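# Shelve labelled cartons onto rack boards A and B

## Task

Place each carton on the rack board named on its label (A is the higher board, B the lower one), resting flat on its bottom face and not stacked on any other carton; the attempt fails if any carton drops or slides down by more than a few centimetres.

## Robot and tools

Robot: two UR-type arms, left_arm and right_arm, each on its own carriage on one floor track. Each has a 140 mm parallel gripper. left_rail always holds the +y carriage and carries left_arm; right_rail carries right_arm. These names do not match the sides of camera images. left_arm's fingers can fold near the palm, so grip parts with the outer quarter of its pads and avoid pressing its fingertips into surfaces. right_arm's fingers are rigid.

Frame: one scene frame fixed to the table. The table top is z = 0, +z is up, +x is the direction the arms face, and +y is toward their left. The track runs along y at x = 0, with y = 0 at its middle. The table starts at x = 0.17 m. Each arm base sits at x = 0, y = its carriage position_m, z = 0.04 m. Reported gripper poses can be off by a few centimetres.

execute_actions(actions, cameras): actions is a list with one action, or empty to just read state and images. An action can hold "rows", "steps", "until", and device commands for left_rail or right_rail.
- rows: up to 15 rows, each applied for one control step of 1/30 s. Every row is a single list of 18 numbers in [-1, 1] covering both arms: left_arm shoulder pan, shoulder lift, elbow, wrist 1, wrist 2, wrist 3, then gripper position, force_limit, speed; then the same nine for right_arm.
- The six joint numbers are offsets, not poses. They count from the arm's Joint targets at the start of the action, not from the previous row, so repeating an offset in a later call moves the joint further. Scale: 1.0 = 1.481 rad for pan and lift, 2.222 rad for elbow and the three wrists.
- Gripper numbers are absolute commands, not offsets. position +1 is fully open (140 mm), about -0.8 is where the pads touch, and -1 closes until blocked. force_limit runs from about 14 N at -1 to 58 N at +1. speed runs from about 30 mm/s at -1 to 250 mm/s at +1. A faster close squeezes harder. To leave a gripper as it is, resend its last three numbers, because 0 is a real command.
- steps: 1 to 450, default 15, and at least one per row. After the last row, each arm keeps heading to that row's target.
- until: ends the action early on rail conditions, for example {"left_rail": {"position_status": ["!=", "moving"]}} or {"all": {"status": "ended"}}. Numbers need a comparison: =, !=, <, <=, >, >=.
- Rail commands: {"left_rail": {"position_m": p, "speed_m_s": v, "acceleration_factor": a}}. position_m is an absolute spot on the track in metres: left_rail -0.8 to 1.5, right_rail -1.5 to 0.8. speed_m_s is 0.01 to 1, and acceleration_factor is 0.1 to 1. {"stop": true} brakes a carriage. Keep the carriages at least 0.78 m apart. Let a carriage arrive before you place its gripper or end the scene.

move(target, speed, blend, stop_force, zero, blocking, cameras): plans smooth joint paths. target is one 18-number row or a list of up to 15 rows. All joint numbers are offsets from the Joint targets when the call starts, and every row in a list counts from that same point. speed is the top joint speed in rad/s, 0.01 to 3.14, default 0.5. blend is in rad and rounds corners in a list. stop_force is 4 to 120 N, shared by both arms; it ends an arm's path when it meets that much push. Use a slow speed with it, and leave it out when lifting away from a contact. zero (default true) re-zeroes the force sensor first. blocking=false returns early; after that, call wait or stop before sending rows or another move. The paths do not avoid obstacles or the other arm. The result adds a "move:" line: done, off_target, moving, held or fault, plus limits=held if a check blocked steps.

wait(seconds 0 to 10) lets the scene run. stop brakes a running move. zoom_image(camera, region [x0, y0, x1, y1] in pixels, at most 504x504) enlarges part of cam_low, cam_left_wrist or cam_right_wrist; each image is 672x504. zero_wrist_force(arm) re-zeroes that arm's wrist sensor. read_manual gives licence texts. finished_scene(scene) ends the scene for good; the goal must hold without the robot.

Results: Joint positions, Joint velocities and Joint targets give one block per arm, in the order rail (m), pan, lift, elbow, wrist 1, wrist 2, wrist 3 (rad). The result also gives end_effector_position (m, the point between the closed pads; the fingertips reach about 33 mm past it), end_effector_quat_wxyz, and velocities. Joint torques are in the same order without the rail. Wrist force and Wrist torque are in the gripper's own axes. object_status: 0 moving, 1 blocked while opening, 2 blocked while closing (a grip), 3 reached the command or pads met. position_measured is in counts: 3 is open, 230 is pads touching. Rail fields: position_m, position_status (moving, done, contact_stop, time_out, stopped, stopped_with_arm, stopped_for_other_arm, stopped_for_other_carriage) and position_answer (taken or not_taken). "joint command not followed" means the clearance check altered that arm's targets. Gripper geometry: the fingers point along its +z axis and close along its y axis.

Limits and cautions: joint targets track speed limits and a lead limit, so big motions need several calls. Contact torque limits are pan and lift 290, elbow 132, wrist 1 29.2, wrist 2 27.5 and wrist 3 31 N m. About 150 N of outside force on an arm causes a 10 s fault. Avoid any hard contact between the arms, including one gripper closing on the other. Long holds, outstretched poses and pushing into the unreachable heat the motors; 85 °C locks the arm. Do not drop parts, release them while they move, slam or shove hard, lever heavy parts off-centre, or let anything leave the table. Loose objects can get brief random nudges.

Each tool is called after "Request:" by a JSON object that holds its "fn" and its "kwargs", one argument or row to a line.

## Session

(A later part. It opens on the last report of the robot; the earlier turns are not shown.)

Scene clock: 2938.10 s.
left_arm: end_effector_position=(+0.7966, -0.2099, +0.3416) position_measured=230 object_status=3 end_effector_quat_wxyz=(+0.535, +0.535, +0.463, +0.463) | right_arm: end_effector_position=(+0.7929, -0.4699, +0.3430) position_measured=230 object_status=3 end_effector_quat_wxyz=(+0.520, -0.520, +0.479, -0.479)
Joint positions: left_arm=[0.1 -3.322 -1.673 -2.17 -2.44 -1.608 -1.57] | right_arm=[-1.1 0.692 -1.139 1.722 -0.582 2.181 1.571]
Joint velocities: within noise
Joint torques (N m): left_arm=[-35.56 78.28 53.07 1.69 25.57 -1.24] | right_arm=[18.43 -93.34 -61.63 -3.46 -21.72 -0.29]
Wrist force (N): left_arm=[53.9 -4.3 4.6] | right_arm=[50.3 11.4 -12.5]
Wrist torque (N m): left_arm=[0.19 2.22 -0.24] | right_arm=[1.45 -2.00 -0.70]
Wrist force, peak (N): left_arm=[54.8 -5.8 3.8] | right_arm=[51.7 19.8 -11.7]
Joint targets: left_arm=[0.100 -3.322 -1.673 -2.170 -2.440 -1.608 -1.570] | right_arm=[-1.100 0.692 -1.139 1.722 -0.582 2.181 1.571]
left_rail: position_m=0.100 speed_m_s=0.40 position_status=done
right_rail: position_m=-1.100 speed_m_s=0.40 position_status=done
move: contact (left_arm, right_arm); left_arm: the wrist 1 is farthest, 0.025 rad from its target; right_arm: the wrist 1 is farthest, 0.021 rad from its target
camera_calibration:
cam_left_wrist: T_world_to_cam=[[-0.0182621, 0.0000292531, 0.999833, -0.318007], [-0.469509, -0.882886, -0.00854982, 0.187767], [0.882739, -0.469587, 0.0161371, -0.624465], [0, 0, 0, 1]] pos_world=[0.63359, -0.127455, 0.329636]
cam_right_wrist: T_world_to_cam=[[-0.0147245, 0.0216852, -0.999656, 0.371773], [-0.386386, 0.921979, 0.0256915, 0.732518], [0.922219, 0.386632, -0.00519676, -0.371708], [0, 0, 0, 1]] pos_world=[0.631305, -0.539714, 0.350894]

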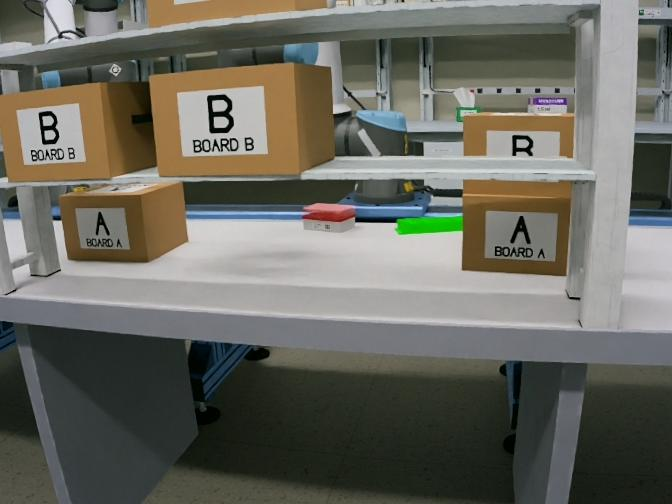

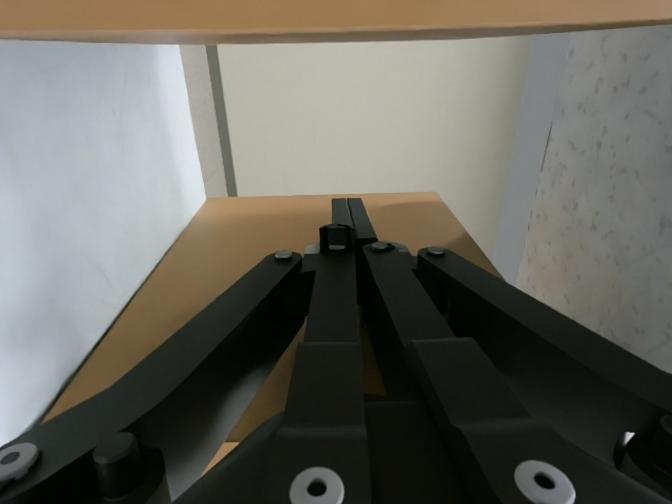

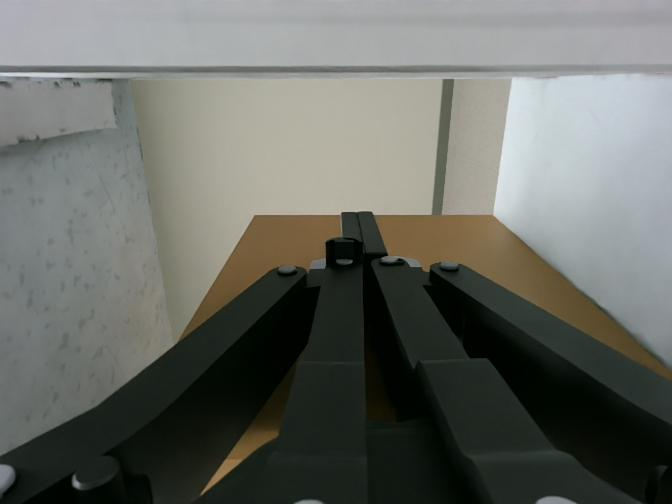

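Request:
{"fn": "move", "kwargs": {
  "target": [
    [0, -0.000844, -0.000383, 0.000945, 0, 0, -1, -1, -1, 0, 0.000608, 0.00032, -0.000725, 0, 0, -1, -1, -1],
    [0.029733, 0.010551, -0.008998, 0.001965, 0.019818, 0, -1, -1, -1, -0.014458, -0.01455, 0.015758, -0.00606, -0.009636, 0, -1, -1, -1],
    [-0.030211, 0.219988, -0.13534, -0.011285, -0.020136, 0, -1, -1, -1, 0.122346, -0.110941, 0.108256, -0.034312, 0.081546, 0, -1, -1, -1],
    [-0.144057, 0.052286, -0.142523, 0.107675, -0.101561, 0, -1, -1, -1, -0.014294, -0.282834, 0.290478, -0.101964, -0.023749, 0, -1, -1, -1],
    [-0.314826, -0.199268, -0.153298, 0.286114, -0.223699, 0, -1, -1, -1, 0.013017, -0.009158, 0.329742, -0.323638, -0.005546, 0, -1, -1, -1]
  ],
  "speed": [0.01, 0.022, 0.15, 0.3, 0.3],
  "blend": [0, 0, 0.03, 0.05, 0]
}}

Scene clock: 3098.87 s.
left_arm: end_effector_position=(+0.5280, -0.3000, +0.1099) position_measured=230 object_status=3 end_effector_quat_wxyz=(+0.527, +0.528, +0.471, +0.471) | right_arm: end_effector_position=(+0.5281, -0.6679, +0.1100) position_measured=230 object_status=3 end_effector_quat_wxyz=(+0.528, -0.527, +0.471, -0.471)
Joint positions: left_arm=[0.1 -3.789 -1.968 -2.511 -1.805 -2.105 -1.57] | right_arm=[-1.1 0.712 -1.153 2.454 -1.301 2.169 1.571]
Joint velocities: within noise
Joint torques (N m): left_arm=[-14.47 29.94 3.47 6.37 -2.49 -1.24] | right_arm=[12.29 -43.11 -4.67 -6.42 3.7 0.05]
Wrist force (N): left_arm=[0.2 0.1 -0.1] | right_arm=[-4.4 6.4 4.2]
Wrist torque (N m): left_arm=[0.09 0.07 -0.31] | right_arm=[0.76 0.83 -0.35]
Wrist force, peak (N): left_arm=[54.0 -5.5 5.0] | right_arm=[52.0 6.1 -14.8]
Joint targets: left_arm=[0.100 -3.789 -1.968 -2.511 -1.805 -2.105 -1.570] | right_arm=[-1.100 0.712 -1.153 2.454 -1.301 2.169 1.571]
left_rail: position_m=0.100 speed_m_s=0.40 position_status=done
right_rail: position_m=-1.100 speed_m_s=0.40 position_status=done
move: done
camera_calibration:
cam_left_wrist: T_world_to_cam=[[-0.0182994, -0.000620188, 0.999832, -0.091423], [-0.442192, -0.896879, -0.00864953, -0.0384356], [0.896734, -0.442276, 0.0161381, -0.42513], [0, 0, 0, 1]] pos_world=[0.362559, -0.222554, 0.097936]
cam_right_wrist: T_world_to_cam=[[-0.0154018, 0.0212092, -0.999656, 0.13919], [-0.415306, 0.909319, 0.0256912, 0.825662], [0.909551, 0.415559, -0.00519686, -0.0261464], [0, 0, 0, 1]] pos_world=[0.368828, -0.742876, 0.117794]

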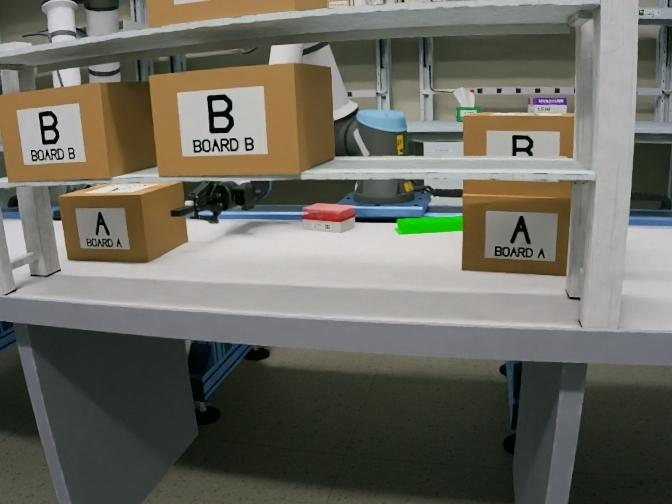

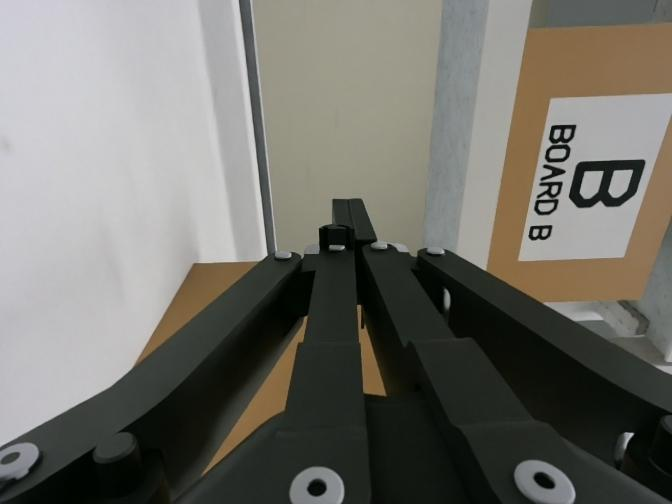

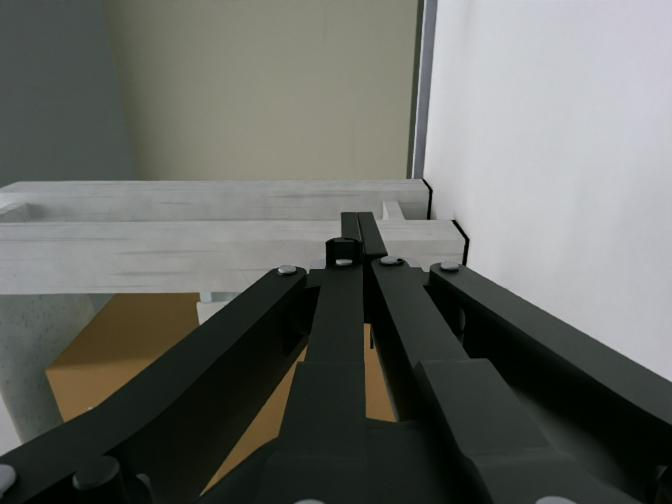

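Request:
{"fn": "move", "kwargs": {
  "target": [-0.094126, -0.034285, 0.059941, -0.037089, -0.062737, 0, -1, -1, -1, 0.082912, 0.036209, -0.060705, 0.036571, 0.055262, 0, -1, -1, -1],
  "speed": 0.03,
  "stop_force": 8
}}

Scene clock: 3127.10 s.
left_arm: end_effector_position=(+0.5301, -0.3466, +0.1096) position_measured=230 object_status=3 end_effector_quat_wxyz=(+0.527, +0.528, +0.471, +0.471) | right_arm: end_effector_position=(+0.5297, -0.6127, +0.1097) position_measured=230 object_status=3 end_effector_quat_wxyz=(+0.528, -0.527, +0.471, -0.471)
Joint positions: left_arm=[0.1 -3.877 -2 -2.427 -1.857 -2.193 -1.57] | right_arm=[-1.1 0.803 -1.113 2.354 -1.241 2.26 1.571]
Joint velocities: within noise
Joint torques (N m): left_arm=[11.53 77.75 14.29 6.56 0.16 -1.08] | right_arm=[-12.79 -70.84 -8.16 -5.7 -3.87 -0.14]
Wrist force (N): left_arm=[2.8 -1.5 -1.7] | right_arm=[0.1 5.9 5.0]
Wrist torque (N m): left_arm=[0.00 0.14 -0.30] | right_arm=[0.86 0.62 -0.32]
Wrist force, peak (N): left_arm=[8.6 1.5 -2.5] | right_arm=[-4.4 6.9 4.5]
Joint targets: left_arm=[0.100 -3.877 -2.000 -2.427 -1.857 -2.193 -1.570] | right_arm=[-1.100 0.803 -1.113 2.354 -1.241 2.260 1.571]
left_rail: position_m=0.100 speed_m_s=0.40 position_status=done
right_rail: position_m=-1.100 speed_m_s=0.40 position_status=done
move: contact (left_arm, right_arm); left_arm: the shoulder pan is farthest, 0.052 rad from its target; right_arm: the elbow is farthest, 0.035 rad from its target
camera_calibration:
cam_left_wrist: T_world_to_cam=[[-0.01821, -0.000664347, 0.999834, -0.091158], [-0.442113, -0.896918, -0.0086482, -0.0793436], [0.896775, -0.442197, 0.0160392, -0.447602], [0, 0, 0, 1]] pos_world=[0.36466, -0.269154, 0.0976359]
cam_right_wrist: T_world_to_cam=[[-0.0154018, 0.0212092, -0.999656, 0.13784], [-0.415306, 0.909319, 0.0256912, 0.776005], [0.909551, 0.415559, -0.00519686, -0.0504922], [0, 0, 0, 1]] pos_world=[0.370328, -0.687576, 0.117594]

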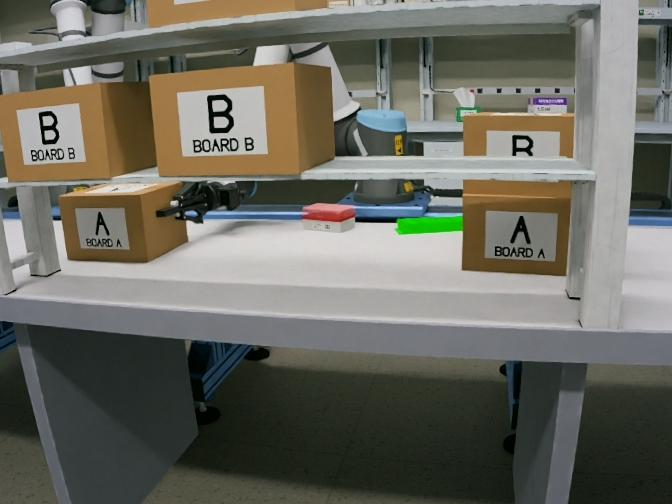

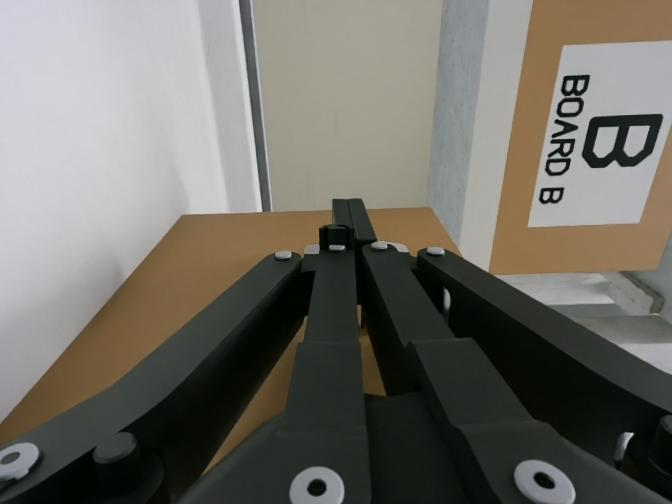

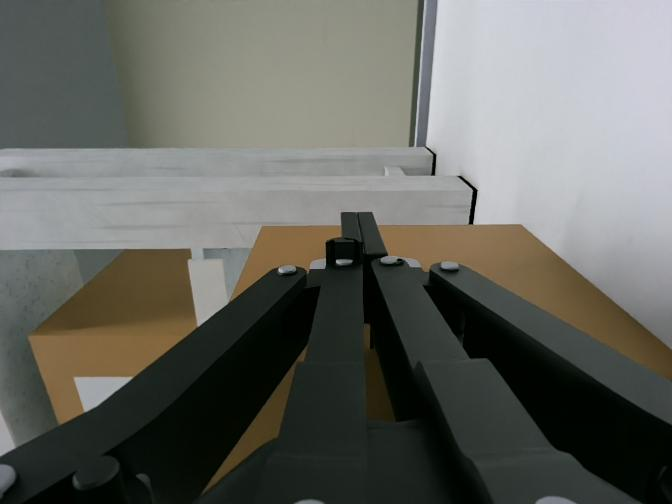

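Request:
{"fn": "move", "kwargs": {
  "target": [
    [-0.009691, 0.001938, -0.003347, 0.002055, -0.006459, 0, -1, -1, -1, 0.00906, -0.001793, 0.002951, -0.001755, 0.006038, 0, -1, -1, -1],
    [-0.01375, 0.000357, -0.000617, 0.000378, -0.009165, 0, -1, -1, -1, 0.012508, -0.000114, 0.000188, -0.000112, 0.008337, 0, -1, -1, -1]
  ],
  "speed": [0.02, 0.012],
  "cameras": []
}}

Scene clock: 3196.97 s.
left_arm: end_effector_position=(+0.5212, -0.3496, +0.1096) position_measured=230 object_status=3 end_effector_quat_wxyz=(+0.527, +0.528, +0.471, +0.471) | right_arm: end_effector_position=(+0.5212, -0.6096, +0.1097) position_measured=230 object_status=3 end_effector_quat_wxyz=(+0.528, -0.527, +0.471, -0.471)
Joint positions: left_arm=[0.1 -3.897 -1.999 -2.429 -1.856 -2.213 -1.57] | right_arm=[-1.1 0.821 -1.113 2.355 -1.241 2.279 1.571]
Joint velocities: within noise
Joint torques (N m): left_arm=[-33.85 35.69 49.64 0.28 8.14 -0.76] | right_arm=[30.57 -43.72 -40.73 -0.07 -6.16 -0.08]
Wrist force (N): left_arm=[43.0 8.0 -13.4] | right_arm=[41.2 -3.2 -8.6]
Wrist torque (N m): left_arm=[-0.11 1.36 -0.48] | right_arm=[0.80 0.84 -0.22]
Wrist force, peak (N): left_arm=[43.0 8.0 -13.4] | right_arm=[41.2 -3.2 -8.6]
Joint targets: left_arm=[0.100 -3.897 -1.999 -2.428 -1.856 -2.213 -1.570] | right_arm=[-1.100 0.821 -1.113 2.355 -1.241 2.279 1.571]
left_rail: position_m=0.100 speed_m_s=0.40 position_status=done
right_rail: position_m=-1.100 speed_m_s=0.40 position_status=done
move: done
No camera images: "cameras" was empty.

Request:
{"fn": "execute_actions", "kwargs": {
  "actions": [],
  "cameras": ["cam_low"]
}}

Scene clock: 3233.53 s.
left_arm: end_effector_position=(+0.5212, -0.3499, +0.1096) position_measured=230 object_status=3 end_effector_quat_wxyz=(+0.527, +0.528, +0.471, +0.471) | right_arm: end_effector_position=(+0.5212, -0.6094, +0.1097) position_measured=230 object_status=3 end_effector_quat_wxyz=(+0.528, -0.527, +0.471, -0.471)
Joint positions: left_arm=[0.1 -3.897 -1.999 -2.428 -1.856 -2.213 -1.57] | right_arm=[-1.1 0.821 -1.113 2.355 -1.241 2.279 1.571]
Joint velocities: within noise
Joint torques (N m): left_arm=[-34.21 31.75 49.68 1.53 15.98 -1.14] | right_arm=[30.54 -42.93 -40.59 -0.81 -12.9 0.03]
Wrist force (N): left_arm=[47.3 11.0 -17.2] | right_arm=[45.4 -6.5 -12.1]
Wrist torque (N m): left_arm=[-0.15 1.42 -0.52] | right_arm=[0.77 0.66 -0.20]
Wrist force, peak (N): left_arm=[47.9 10.8 -17.2] | right_arm=[45.7 -6.5 -11.9]
Joint targets: left_arm=[0.100 -3.897 -1.999 -2.428 -1.856 -2.213 -1.570] | right_arm=[-1.100 0.821 -1.113 2.355 -1.241 2.279 1.571]
Tool commands: left_gripper/position=-1.0 left_gripper/force_limit=-1.0 left_gripper/speed=-1.0 right_gripper/position=-1.0 right_gripper/force_limit=-1.0 right_gripper/speed=-1.0
left_rail: position_m=0.100 speed_m_s=0.40 position_status=done
right_rail: position_m=-1.100 speed_m_s=0.40 position_status=done
Images, in order (width x height): cam_low 672x504.

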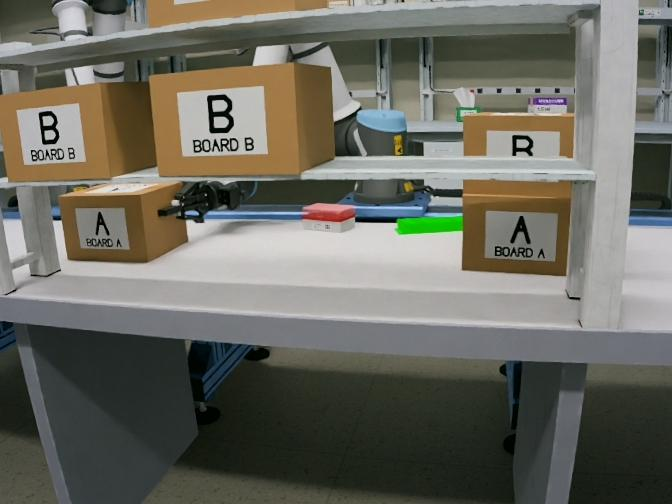

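Request:
{"fn": "move", "kwargs": {
  "target": [
    [-0.000593,0.047662,0.001776,-0.033544,-0.000395,0,-1,-1,-1,0.000505,-0.043354,-0.001685,0.030581,0.000337,0,-1,-1,-1],
    [-0.000593,0.093877,0.004914,-0.067485,-0.000395,0,-1,-1,-1,0.000505,-0.085476,-0.004592,0.061563,0.000337,0,-1,-1,-1],
    [-0.000593,0.138065,0.009752,-0.101775,-0.000395,0,-1,-1,-1,0.000505,-0.125839,-0.009082,0.092956,0.000337,0,-1,-1,-1],
    [-0.000593,0.17988,0.016226,-0.136119,-0.000395,0,-1,-1,-1,0.000505,-0.16417,-0.015106,0.124528,0.000337,0,-1,-1,-1],
    [-0.000593,0.218891,0.024278,-0.170173,-0.000395,0,-1,-1,-1,0.000505,-0.200136,-0.022622,0.156016,0.000337,0,-1,-1,-1],
    [-0.000593,0.255007,0.033814,-0.20378,-0.000395,0,-1,-1,-1,0.000505,-0.233635,-0.031556,0.187278,0.000337,0,-1,-1,-1],
    [-0.000593,0.287971,0.044751,-0.236689,-0.000395,0,-1,-1,-1,0.000505,-0.264454,-0.041843,0.218107,0.000337,0,-1,-1,-1],
    [-0.000593,0.317838,0.057,-0.268844,-0.000395,0,-1,-1,-1,0.000505,-0.292602,-0.053413,0.248437,0.000337,0,-1,-1,-1]
  ],
  "blend": 0.02,
  "speed": 0.1,
  "cameras": ["cam_low"]
}}

Scene clock: 3429.97 s.
left_arm: end_effector_position=(+0.5210, -0.3502, +0.3498) position_measured=230 object_status=3 end_effector_quat_wxyz=(+0.527, +0.528, +0.471, +0.471) | right_arm: end_effector_position=(+0.5211, -0.6090, +0.3498) position_measured=230 object_status=3 end_effector_quat_wxyz=(+0.528, -0.527, +0.471, -0.471)
Joint positions: left_arm=[0.1 -3.898 -1.529 -2.302 -2.453 -2.214 -1.57] | right_arm=[-1.1 0.822 -1.547 2.236 -0.689 2.28 1.571]
Joint velocities: within noise
Joint torques (N m): left_arm=[-34.16 61.22 76.85 3.96 15.19 -0.65] | right_arm=[27.89 -55.38 -66.13 -3.72 -12.86 -0.15]
Wrist force (N): left_arm=[52.7 -11.1 -3.1] | right_arm=[50.1 17.9 -3.0]
Wrist torque (N m): left_arm=[0.07 1.58 -0.23] | right_arm=[1.09 0.86 -0.57]
Wrist force, peak (N): left_arm=[57.8 -11.2 -3.2] | right_arm=[55.0 17.4 -3.8]
Joint targets: left_arm=[0.100 -3.898 -1.528 -2.302 -2.453 -2.214 -1.570] | right_arm=[-1.100 0.822 -1.547 2.236 -0.689 2.280 1.571]
left_rail: position_m=0.100 speed_m_s=0.40 position_status=done
right_rail: position_m=-1.100 speed_m_s=0.40 position_status=done
move: done
Images, in order (width x height): cam_low 672x504.

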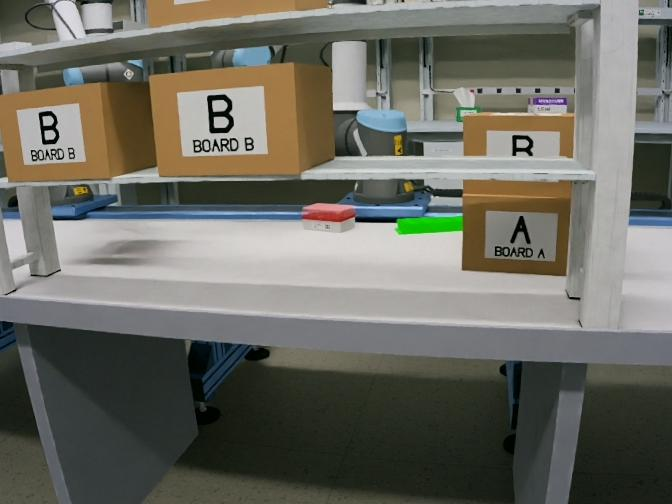

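Request:
{"fn": "move", "kwargs": {
  "target": [
    [0,0.02669,0.013469,-0.031258,0,0,-1,-1,-1,0,-0.025389,-0.012779,0.029701,0,0,-1,-1,-1],
    [0,0.050336,0.028087,-0.061637,0,0,-1,-1,-1,0,-0.048097,-0.026707,0.058765,0,0,-1,-1,-1],
    [0,0.070991,0.043771,-0.091088,0,0,-1,-1,-1,0,-0.068137,-0.041717,0.087131,0,0,-1,-1,-1],
    [0,0.088812,0.060469,-0.119664,0,0,-1,-1,-1,0,-0.085618,-0.057763,0.114829,0,0,-1,-1,-1],
    [0,0.103924,0.078114,-0.147381,0,0,-1,-1,-1,0,-0.100617,-0.074787,0.14185,0,0,-1,-1,-1],
    [0,0.116476,0.096676,-0.174309,0,0,-1,-1,-1,0,-0.113246,-0.092764,0.168244,0,0,-1,-1,-1],
    [0,0.126686,0.116095,-0.200534,0,0,-1,-1,-1,0,-0.123662,-0.111645,0.194068,0,0,-1,-1,-1],
    [0,0.134481,0.136393,-0.226027,0,0,-1,-1,-1,0,-0.131812,-0.131446,0.219301,0,0,-1,-1,-1],
    [0,0.140956,0.161117,-0.255066,0,0,-1,-1,-1,0,-0.138786,-0.155653,0.248157,0,0,-1,-1,-1]
  ],
  "blend": 0.02,
  "speed": 0.1,
  "cameras": ["cam_low"]
}}

Scene clock: 3464.60 s.
left_arm: end_effector_position=(+0.5208, -0.3499, +0.6249) position_measured=230 object_status=3 end_effector_quat_wxyz=(+0.527, +0.528, +0.471, +0.471) | right_arm: end_effector_position=(+0.5209, -0.6092, +0.6249) position_measured=230 object_status=3 end_effector_quat_wxyz=(+0.528, -0.527, +0.471, -0.471)
Joint positions: left_arm=[0.1 -3.898 -1.32 -1.944 -3.02 -2.214 -1.57] | right_arm=[-1.1 0.822 -1.752 1.89 -0.138 2.28 1.571]
Joint velocities: within noise
Joint torques (N m): left_arm=[-23.51 38.94 79.7 4.1 23 -0.67] | right_arm=[17.98 -30.74 -65.87 -4.41 -20.76 -0.16]
Wrist force (N): left_arm=[59.7 -10.6 -4.2] | right_arm=[57.0 17.5 -3.5]
Wrist torque (N m): left_arm=[0.04 1.44 -0.27] | right_arm=[1.04 0.82 -0.58]
Wrist force, peak (N): left_arm=[65.1 -10.4 -4.6] | right_arm=[62.8 17.9 -3.9]
Joint targets: left_arm=[0.100 -3.898 -1.320 -1.944 -3.020 -2.214 -1.570] | right_arm=[-1.100 0.822 -1.752 1.890 -0.138 2.280 1.571]
left_rail: position_m=0.100 speed_m_s=0.40 position_status=done
right_rail: position_m=-1.100 speed_m_s=0.40 position_status=done
move: done
Images, in order (width x height): cam_low 672x504.

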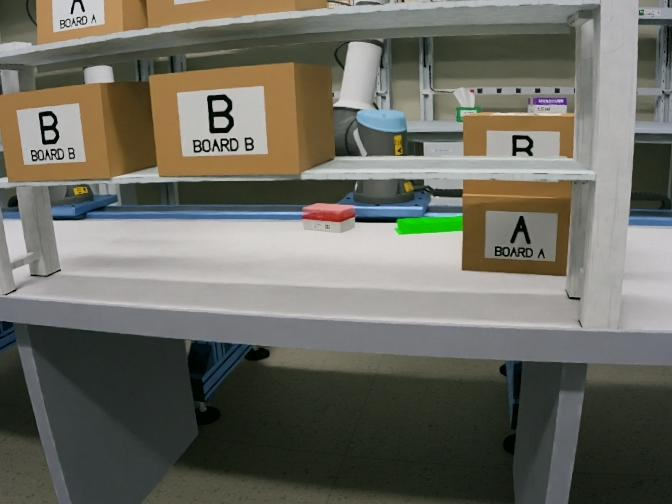

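Request:
{"fn": "move", "kwargs": {
  "target": [
    [0.059517,0.033058,-0.015576,-0.006458,0.039669,0,-1,-1,-1,0.018835,0.045343,-0.025414,-0.004808,0.012554,0,-1,-1,-1],
    [0.125156,0.064532,-0.029386,-0.013626,0.083419,0,-1,-1,-1,0.035025,0.089538,-0.052282,-0.007396,0.023345,0,-1,-1,-1],
    [0.196966,0.093857,-0.041372,-0.021186,0.131281,0,-1,-1,-1,0.049067,0.132844,-0.080645,-0.007897,0.032704,0,-1,-1,-1],
    [0.274557,0.120314,-0.051468,-0.028723,0.182997,0,-1,-1,-1,0.061458,0.175523,-0.110544,-0.006446,0.040963,0,-1,-1,-1]
  ],
  "blend": 0.02,
  "speed": 0.1,
  "cameras": ["cam_low"]
}}

Scene clock: 3577.37 s.
left_arm: end_effector_position=(+0.5752, -0.2102, +0.6249) position_measured=230 object_status=3 end_effector_quat_wxyz=(+0.527, +0.528, +0.471, +0.471) | right_arm: end_effector_position=(+0.5752, -0.4699, +0.6250) position_measured=230 object_status=3 end_effector_quat_wxyz=(+0.528, -0.527, +0.471, -0.471)
Joint positions: left_arm=[0.1 -3.491 -1.142 -2.058 -3.084 -1.808 -1.57] | right_arm=[-1.1 0.913 -1.492 1.645 -0.152 2.371 1.571]
Joint velocities: within noise
Joint torques (N m): left_arm=[-25.42 34.58 54.35 3.61 30.63 -0.73] | right_arm=[41.9 -33.87 -67.97 -4.58 -9.01 -0.23]
Wrist force (N): left_arm=[58.8 -9.6 -2.6] | right_arm=[55.5 17.1 -5.5]
Wrist torque (N m): left_arm=[-0.06 1.74 -0.21] | right_arm=[0.93 0.60 -0.59]
Wrist force, peak (N): left_arm=[60.4 -10.8 -4.3] | right_arm=[58.9 17.1 -3.1]
Joint targets: left_arm=[0.100 -3.491 -1.141 -2.058 -3.084 -1.807 -1.570] | right_arm=[-1.100 0.913 -1.492 1.644 -0.152 2.371 1.571]
left_rail: position_m=0.100 speed_m_s=0.40 position_status=done
right_rail: position_m=-1.100 speed_m_s=0.40 position_status=done
move: done
Images, in order (width x height): cam_low 672x504.

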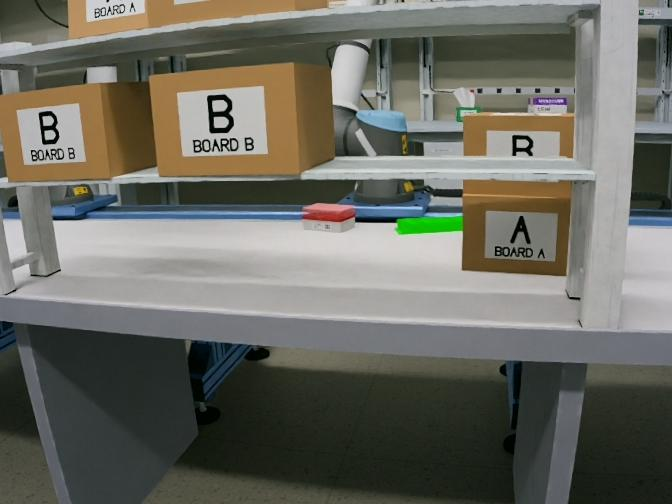

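Request:
{"fn": "move", "kwargs": {
  "target": [
    [0.019662,-0.027625,0.010548,0.007865,0.013105,0,-1,-1,-1,-0.024693,0.012847,-0.009383,0.00082,-0.016459,0,-1,-1,-1],
    [0.036697,-0.055973,0.022164,0.015143,0.024459,0,-1,-1,-1,-0.048185,0.026879,-0.019833,0.001918,-0.032116,0,-1,-1,-1],
    [0.051458,-0.084877,0.03482,0.021752,0.034297,0,-1,-1,-1,-0.070506,0.042038,-0.031357,0.003338,-0.046993,0,-1,-1,-1],
    [0.064292,-0.114173,0.04849,0.027608,0.042852,0,-1,-1,-1,-0.091685,0.058271,-0.043964,0.005126,-0.061109,0,-1,-1,-1],
    [0.085584,-0.173278,0.078765,0.036728,0.057043,0,-1,-1,-1,-0.13074,0.093728,-0.072464,0.009992,-0.08714,0,-1,-1,-1],
    [0.102405,-0.232634,0.112848,0.042206,0.068255,0,-1,-1,-1,-0.165693,0.132941,-0.105498,0.016891,-0.110437,0,-1,-1,-1]
  ],
  "blend": 0.02,
  "speed": 0.08,
  "cameras": ["cam_low", "cam_right_wrist"]
}}

Scene clock: 3653.60 s.
left_arm: end_effector_position=(+0.8071, -0.2101, +0.6250) position_measured=230 object_status=3 end_effector_quat_wxyz=(+0.527, +0.528, +0.471, +0.471) | right_arm: end_effector_position=(+0.8071, -0.4699, +0.6250) position_measured=230 object_status=3 end_effector_quat_wxyz=(+0.528, -0.527, +0.471, -0.471)
Joint positions: left_arm=[0.1 -3.34 -1.486 -1.807 -2.99 -1.656 -1.57] | right_arm=[-1.1 0.668 -1.295 1.41 -0.115 2.125 1.571]
Joint velocities: within noise
Joint torques (N m): left_arm=[-33.25 31.04 74.46 12.44 28.43 -0.41] | right_arm=[25.08 -59.77 -64.49 -3.84 -26.13 -0.55]
Wrist force (N): left_arm=[52.7 -10.7 -1.7] | right_arm=[49.8 17.8 -4.9]
Wrist torque (N m): left_arm=[0.06 1.79 -0.20] | right_arm=[1.13 0.59 -0.65]
Wrist force, peak (N): left_arm=[62.9 -9.6 -2.4] | right_arm=[59.9 17.8 -5.8]
Joint targets: left_arm=[0.100 -3.340 -1.486 -1.807 -2.990 -1.656 -1.570] | right_arm=[-1.100 0.668 -1.295 1.410 -0.115 2.125 1.571]
left_rail: position_m=0.100 speed_m_s=0.40 position_status=done
right_rail: position_m=-1.100 speed_m_s=0.40 position_status=done
move: done
camera_calibration:
cam_right_wrist: T_world_to_cam=[[-0.0154018, 0.0212092, -0.999656, 0.654209], [-0.415306, 0.909319, 0.0256912, 0.748212], [0.909551, 0.415559, -0.00519686, -0.359424], [0, 0, 0, 1]] pos_world=[0.647728, -0.544876, 0.632894]
Images, in order (width x height): cam_low 672x504, cam_right_wrist 672x504.

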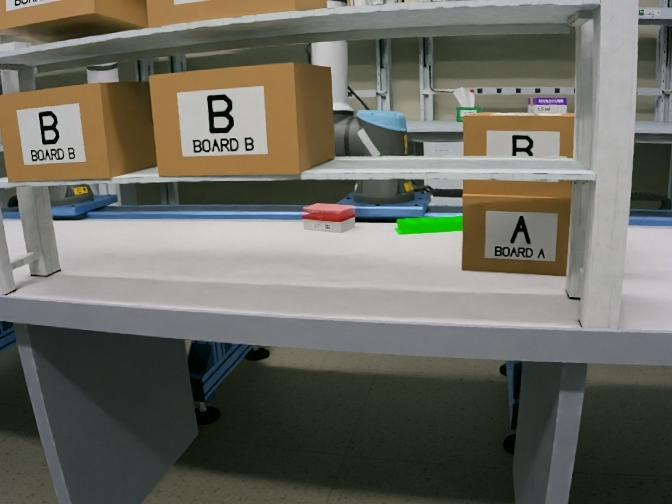

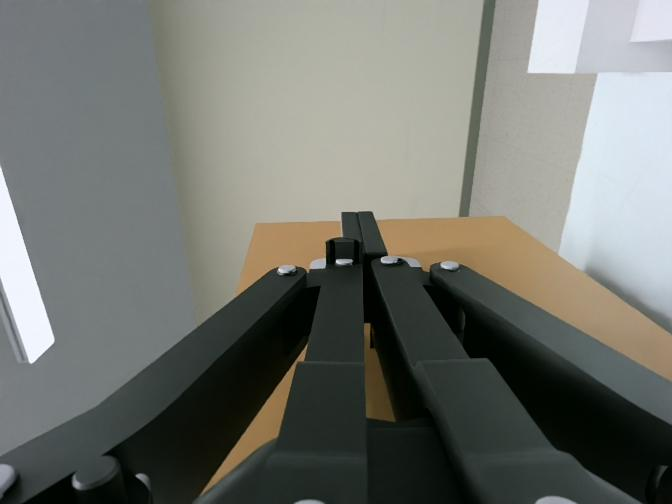

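Request:
{"fn": "move", "kwargs": {
  "target": [0,-0.008587,-0.026837,0.03256,0,0,-1,-1,-1,0,0.006626,0.026116,-0.030532,0,0,-1,-1,-1],
  "speed": 0.015,
  "stop_force": 8,
  "cameras": ["cam_low", "cam_right_wrist", "cam_left_wrist"]
}}

Scene clock: 3682.93 s.
left_arm: end_effector_position=(+0.8076, -0.2101, +0.5961) position_measured=230 object_status=3 end_effector_quat_wxyz=(+0.527, +0.528, +0.471, +0.471) | right_arm: end_effector_position=(+0.8074, -0.4698, +0.5955) position_measured=230 object_status=3 end_effector_quat_wxyz=(+0.528, -0.527, +0.471, -0.471)
Joint positions: left_arm=[0.1 -3.34 -1.495 -1.85 -2.938 -1.656 -1.57] | right_arm=[-1.1 0.668 -1.288 1.453 -0.165 2.125 1.571]
Joint velocities: within noise
Joint torques (N m): left_arm=[-41.55 72.56 73.11 3.74 26.02 -0.45] | right_arm=[33.95 -77.32 -60.3 -3.75 -24.55 -0.48]
Wrist force (N): left_arm=[53.7 -10.3 -2.6] | right_arm=[52.6 11.4 -5.4]
Wrist torque (N m): left_arm=[0.27 1.75 -0.22] | right_arm=[0.44 0.55 -0.46]
Wrist force, peak (N): left_arm=[55.5 -10.7 -2.3] | right_arm=[52.7 17.9 -4.5]
Joint targets: left_arm=[0.100 -3.340 -1.495 -1.850 -2.938 -1.656 -1.570] | right_arm=[-1.100 0.668 -1.288 1.453 -0.165 2.125 1.571]
left_rail: position_m=0.100 speed_m_s=0.40 position_status=done
right_rail: position_m=-1.100 speed_m_s=0.40 position_status=done
move: contact (left_arm, right_arm); left_arm: the wrist 1 is farthest, 0.020 rad from its target; right_arm: the wrist 1 is farthest, 0.018 rad from its target
camera_calibration:
cam_left_wrist: T_world_to_cam=[[-0.01839, -0.00057652, 0.999831, -0.572204], [-0.442031, -0.896958, -0.00864752, 0.169831], [0.896811, -0.442115, 0.0162402, -0.644074], [0, 0, 0, 1]] pos_world=[0.64216, -0.132754, 0.584036]
cam_right_wrist: T_world_to_cam=[[-0.0154, 0.0212113, -0.999656, 0.624721], [-0.415223, 0.909357, 0.0256919, 0.748921], [0.909589, 0.415476, -0.00519665, -0.360094], [0, 0, 0, 1]] pos_world=[0.648128, -0.544677, 0.603394]

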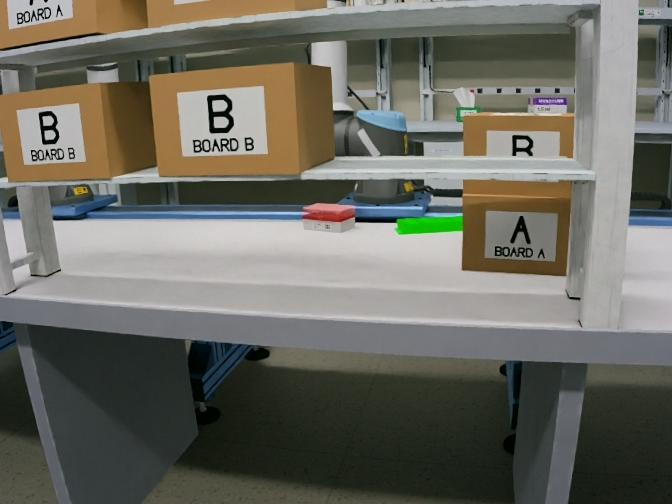

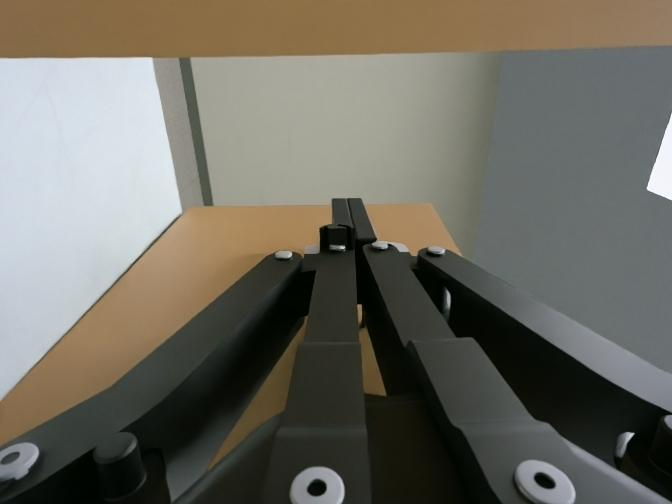

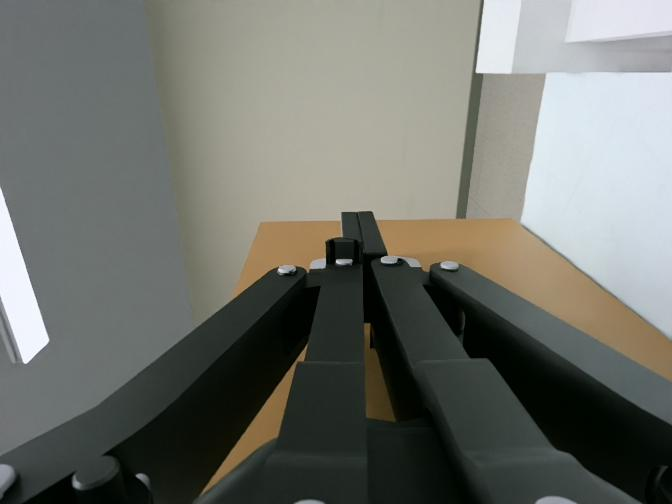

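Request:
{"fn": "move", "kwargs": {
  "target": [0,-0.000515,-0.001465,0.001809,0,0,-1,-1,-1,0,0.000299,0.001023,-0.001222,0,0,-1,-1,-1],
  "speed": 0.01,
  "stop_force": 10,
  "cameras": []
}}

Scene clock: 3699.87 s.
left_arm: end_effector_position=(+0.8075, -0.2101, +0.5948) position_measured=230 object_status=3 end_effector_quat_wxyz=(+0.527, +0.527, +0.471, +0.471) | right_arm: end_effector_position=(+0.8074, -0.4698, +0.5941) position_measured=230 object_status=3 end_effector_quat_wxyz=(+0.528, -0.527, +0.471, -0.471)
Joint positions: left_arm=[0.1 -3.34 -1.496 -1.853 -2.935 -1.656 -1.57] | right_arm=[-1.1 0.668 -1.288 1.455 -0.167 2.125 1.571]
Joint velocities: within noise
Joint torques (N m): left_arm=[-41.5 72.07 65.11 1.31 25.83 -0.54] | right_arm=[33.29 -63.04 -51.94 -4.63 -24.49 -0.38]
Wrist force (N): left_arm=[53.0 -4.9 8.6] | right_arm=[53.6 1.9 -1.1]
Wrist torque (N m): left_arm=[0.20 1.81 -0.30] | right_arm=[0.61 0.66 -0.32]
Wrist force, peak (N): left_arm=[54.1 -10.2 -2.6] | right_arm=[52.5 11.5 -5.3]
Joint targets: left_arm=[0.100 -3.340 -1.496 -1.853 -2.935 -1.656 -1.570] | right_arm=[-1.100 0.668 -1.288 1.455 -0.167 2.125 1.571]
left_rail: position_m=0.100 speed_m_s=0.40 position_status=done
right_rail: position_m=-1.100 speed_m_s=0.40 position_status=done
move: contact (left_arm, right_arm)
No camera images: "cameras" was empty.

Request:
{"fn": "move", "kwargs": {
  "target": [0.028808,0.012711,-0.007687,-0.000785,0.019201,0,-1,-1,-1,-0.016227,-0.019194,0.01649,-0.003697,-0.010815,0,-1,-1,-1],
  "speed": 0.022,
  "cameras": ["cam_low", "cam_right_wrist", "cam_left_wrist"]
}}

Scene clock: 3721.67 s.
left_arm: end_effector_position=(+0.8076, -0.1882, +0.5948) position_measured=230 object_status=3 end_effector_quat_wxyz=(+0.527, +0.527, +0.471, +0.471) | right_arm: end_effector_position=(+0.8075, -0.4916, +0.5942) position_measured=230 object_status=3 end_effector_quat_wxyz=(+0.528, -0.527, +0.471, -0.471)
Joint positions: left_arm=[0.1 -3.297 -1.477 -1.87 -2.936 -1.613 -1.57] | right_arm=[-1.1 0.644 -1.316 1.491 -0.175 2.101 1.571]
Joint velocities: within noise
Joint torques (N m): left_arm=[11.45 65.42 40.36 0.55 2.09 -0.62] | right_arm=[-14.15 -86.57 -36.32 -6.84 -3.23 -0.34]
Wrist force (N): left_arm=[-0.2 -0.4 -0.1] | right_arm=[-2.3 4.9 3.1]
Wrist torque (N m): left_arm=[-0.04 0.19 -0.30] | right_arm=[0.40 0.32 -0.35]
Wrist force, peak (N): left_arm=[53.3 -4.7 8.6] | right_arm=[53.9 1.9 -1.3]
Joint targets: left_arm=[0.100 -3.297 -1.477 -1.870 -2.936 -1.613 -1.570] | right_arm=[-1.100 0.644 -1.316 1.492 -0.175 2.101 1.571]
left_rail: position_m=0.100 speed_m_s=0.40 position_status=done
right_rail: position_m=-1.100 speed_m_s=0.40 position_status=done
move: done
camera_calibration:
cam_left_wrist: T_world_to_cam=[[-0.0187921, -0.000486188, 0.999823, -0.57062], [-0.442026, -0.89696, -0.00874421, 0.189515], [0.896806, -0.442112, 0.0166408, -0.6346], [0, 0, 0, 1]] pos_world=[0.64216, -0.110854, 0.582736]
cam_right_wrist: T_world_to_cam=[[-0.0152177, 0.0212934, -0.999657, 0.623716], [-0.415228, 0.909354, 0.0256908, 0.768875], [0.90959, 0.415477, -0.00499664, -0.351124], [0, 0, 0, 1]] pos_world=[0.648128, -0.566577, 0.601995]

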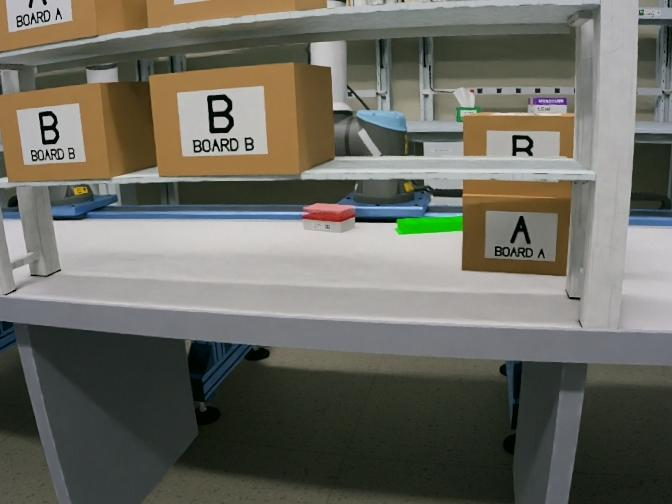

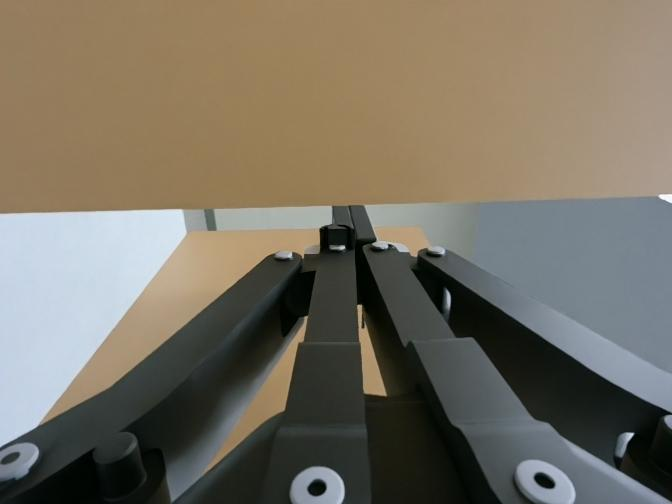

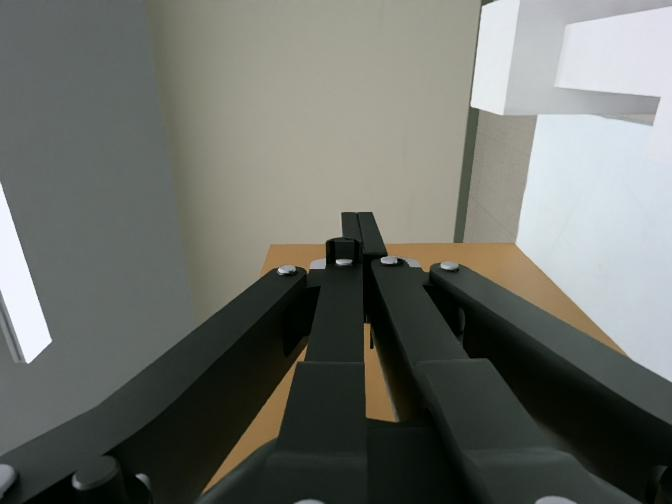

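Request:
{"fn": "move", "kwargs": {
  "target": [
    [-0.011303,0.055219,-0.031355,-0.00545,-0.007534,0,-1,-1,-1,0.030757,-0.035756,0.029556,-0.005724,0.0205,0,-1,-1,-1],
    [-0.026793,0.110533,-0.059619,-0.014053,-0.017858,0,-1,-1,-1,0.065215,-0.068445,0.055691,-0.010071,0.043467,0,-1,-1,-1],
    [-0.046471,0.165941,-0.084793,-0.025809,-0.030973,0,-1,-1,-1,0.103373,-0.098067,0.078404,-0.01304,0.0689,0,-1,-1,-1],
    [-0.070334,0.221445,-0.106876,-0.04072,-0.046879,0,-1,-1,-1,0.145232,-0.124623,0.097696,-0.014632,0.0968,0,-1,-1,-1],
    [-0.399628,0.132937,-0.070153,-0.018451,-0.266359,0,-1,-1,-1,-0.018199,-0.443131,0.272225,0.02313,-0.01213,0,-1,-1,-1]
  ],
  "blend": [0.02,0.02,0.02,0.05,0],
  "speed": 0.15,
  "cameras": ["cam_low", "cam_left_wrist"]
}}

Scene clock: 3793.30 s.
left_arm: end_effector_position=(+0.5049, -0.3300, +0.5948) position_measured=230 object_status=3 end_effector_quat_wxyz=(+0.528, +0.527, +0.471, +0.471) | right_arm: end_effector_position=(+0.5049, -0.7299, +0.5943) position_measured=230 object_status=3 end_effector_quat_wxyz=(+0.528, -0.527, +0.471, -0.471)
Joint positions: left_arm=[0.1 -3.889 -1.28 -2.025 -2.977 -2.205 -1.57] | right_arm=[-1.1 0.617 -1.972 2.096 -0.124 2.074 1.571]
Joint velocities: within noise
Joint torques (N m): left_arm=[-15.82 2.51 62.15 6.45 -2.37 -0.5] | right_arm=[-13.73 -25.77 -34.99 0.69 -2.55 -0.32]
Wrist force (N): left_arm=[0.0 -0.1 0.0] | right_arm=[-2.5 4.5 3.6]
Wrist torque (N m): left_arm=[0.06 0.13 -0.29] | right_arm=[0.33 0.36 -0.41]
Wrist force, peak (N): left_arm=[0.8 0.0 1.2] | right_arm=[-2.3 5.1 4.1]
Joint targets: left_arm=[0.100 -3.889 -1.280 -2.025 -2.977 -2.205 -1.570] | right_arm=[-1.100 0.617 -1.973 2.096 -0.124 2.074 1.571]
left_rail: position_m=0.100 speed_m_s=0.40 position_status=done
right_rail: position_m=-1.100 speed_m_s=0.40 position_status=done
move: done; blend cut to 0.0411 rad at target 4
camera_calibration:
cam_left_wrist: T_world_to_cam=[[-0.0187453, -0.000171364, 0.999824, -0.576315], [-0.442113, -0.89692, -0.00844273, -0.0715213], [0.896764, -0.442193, 0.0167373, -0.425847], [0, 0, 0, 1]] pos_world=[0.33946, -0.252554, 0.582737]
Images, in order (width x height): cam_low 672x504, cam_left_wrist 672x504.

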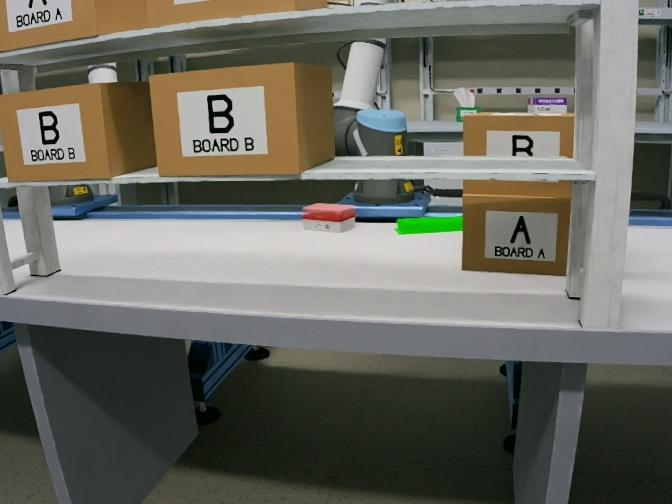

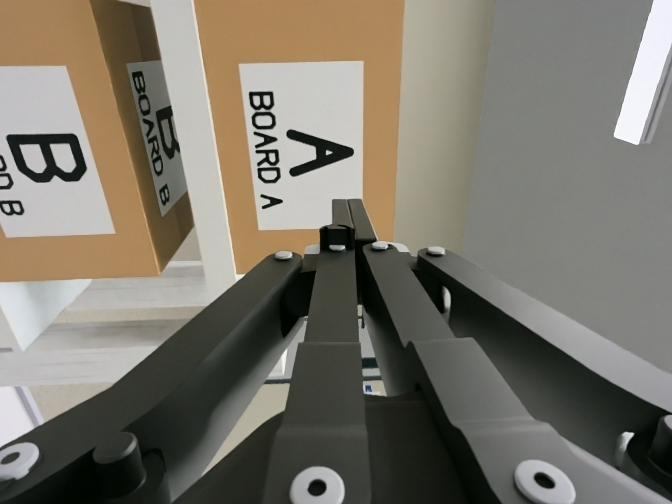

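Request:
{"fn": "execute_actions", "kwargs": {
  "actions": [
    {"left_rail": {"position_m": 1.1, "speed_m_s": 0.5}, "steps": 240, "until": {"left_rail": {"position_status": ["!=", "moving"]}}}
  ],
  "cameras": []
}}

Request:
{"fn": "execute_actions", "kwargs": {
  "actions": [
    {"right_rail": {"position_m": -0.1, "speed_m_s": 0.5}, "steps": 240, "until": {"right_rail": {"position_status": ["!=", "moving"]}}}
  ],
  "cameras": ["cam_low", "cam_left_wrist", "cam_right_wrist"]
}}

Scene clock: 3800.67 s.
left_arm: end_effector_position=(+0.5048, +0.6699, +0.5948) position_measured=230 object_status=3 end_effector_quat_wxyz=(+0.528, +0.527, +0.471, +0.471) end_effector_velocity=(+0.001, +0.001, +0.000) end_effector_angular_velocity=(+0.001, +0.000, +0.001) | right_arm: end_effector_position=(+0.5049, -0.7300, +0.5943) position_measured=230 object_status=3 end_effector_quat_wxyz=(+0.528, -0.527, +0.471, -0.471)
Joint positions: left_arm=[1.1 -3.889 -1.28 -2.025 -2.977 -2.205 -1.57] | right_arm=[-1.1 0.617 -1.973 2.096 -0.124 2.074 1.571]
Joint velocities: left_arm=[0.001 0.001 -0.001 0.001 -0.001 0 0.001] | right_arm=[within noise]
Joint torques (N m): left_arm=[-13.94 43.37 53.14 3.34 -1.94 -0.43] | right_arm=[-12.71 -22.99 -46.54 -0.56 -2.16 0.06]
Wrist force (N): left_arm=[0.1 0.2 0.0] | right_arm=[-2.6 4.4 3.8]
Wrist torque (N m): left_arm=[0.11 0.11 -0.29] | right_arm=[0.30 0.39 -0.41]
Wrist force, peak (N): left_arm=[1.7 0.1 -0.2] | right_arm=[-2.7 4.7 3.8]
Joint targets: left_arm=[1.100 -3.889 -1.280 -2.025 -2.977 -2.205 -1.570] | right_arm=[-1.100 0.617 -1.973 2.096 -0.124 2.074 1.571]
Tool commands: left_gripper/position=-1.0 left_gripper/force_limit=-1.0 left_gripper/speed=-1.0 right_gripper/position=-1.0 right_gripper/force_limit=-1.0 right_gripper/speed=-1.0
left_rail: position_m=1.100 speed_m_s=0.50 position_status=done
right_rail: position_m=-1.100 speed_m_s=0.40 position_status=done
No camera images: "cameras" was empty.

Scene clock: 3803.70 s.
left_arm: end_effector_position=(+0.5048, +0.6700, +0.5948) position_measured=230 object_status=3 end_effector_quat_wxyz=(+0.528, +0.527, +0.471, +0.471) | right_arm: end_effector_position=(+0.5049, +0.2700, +0.5943) position_measured=230 object_status=3 end_effector_quat_wxyz=(+0.528, -0.527, +0.471, -0.471) end_effector_velocity=(+0.000, +0.000, +0.000) end_effector_angular_velocity=(+0.001, +0.000, -0.003)
Joint positions: left_arm=[1.1 -3.889 -1.28 -2.025 -2.977 -2.205 -1.57] | right_arm=[-0.1 0.617 -1.973 2.096 -0.124 2.074 1.571]
Joint velocities: left_arm=[within noise] | right_arm=[0.001 -0.002 0 0 0.001 0.001 0.001]
Joint torques (N m): left_arm=[-12.89 43.59 47.33 1.9 -0.95 -0.5] | right_arm=[-10.88 -12.77 -50.18 -1.05 -1.56 0.18]
Wrist force (N): left_arm=[0.2 0.1 -0.1] | right_arm=[-2.6 4.4 3.7]
Wrist torque (N m): left_arm=[0.08 0.09 -0.29] | right_arm=[0.31 0.39 -0.41]
Wrist force, peak (N): left_arm=[0.3 0.5 0.0] | right_arm=[-4.0 4.7 3.7]
Joint targets: left_arm=[1.100 -3.889 -1.280 -2.025 -2.977 -2.205 -1.570] | right_arm=[-0.100 0.617 -1.973 2.096 -0.124 2.074 1.571]
Tool commands: left_gripper/position=-1.0 left_gripper/force_limit=-1.0 left_gripper/speed=-1.0 right_gripper/position=-1.0 right_gripper/force_limit=-1.0 right_gripper/speed=-1.0
left_rail: position_m=1.100 speed_m_s=0.50 position_status=done
right_rail: position_m=-0.100 speed_m_s=0.50 position_status=done
camera_calibration:
cam_left_wrist: T_world_to_cam=[[-0.0187453, -0.000171364, 0.999824, -0.576145], [-0.442113, -0.89692, -0.00844273, 0.825265], [0.896764, -0.442193, 0.0167373, 0.0163921], [0, 0, 0, 1]] pos_world=[0.33936, 0.747346, 0.582737]
cam_right_wrist: T_world_to_cam=[[-0.0150764, 0.0214666, -0.999656, 0.602912], [-0.415232, 0.90935, 0.0257898, -0.0493978], [0.90959, 0.415478, -0.00479612, -0.39243], [0, 0, 0, 1]] pos_world=[0.345529, 0.195023, 0.602096]

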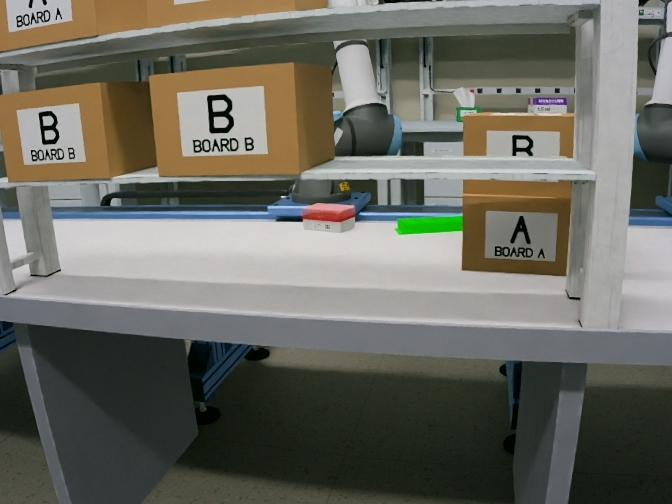

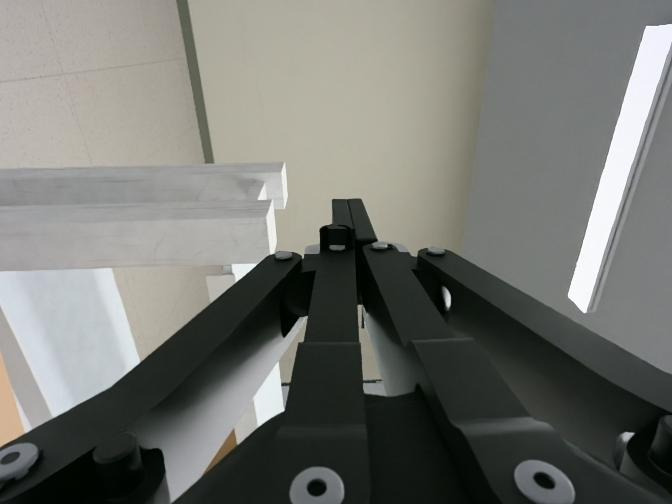

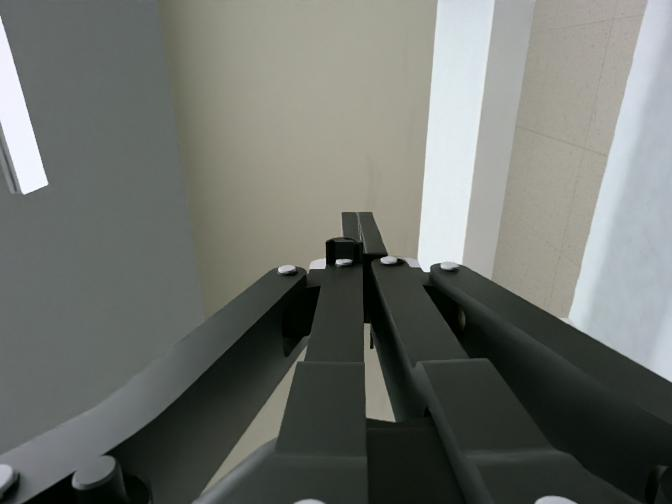

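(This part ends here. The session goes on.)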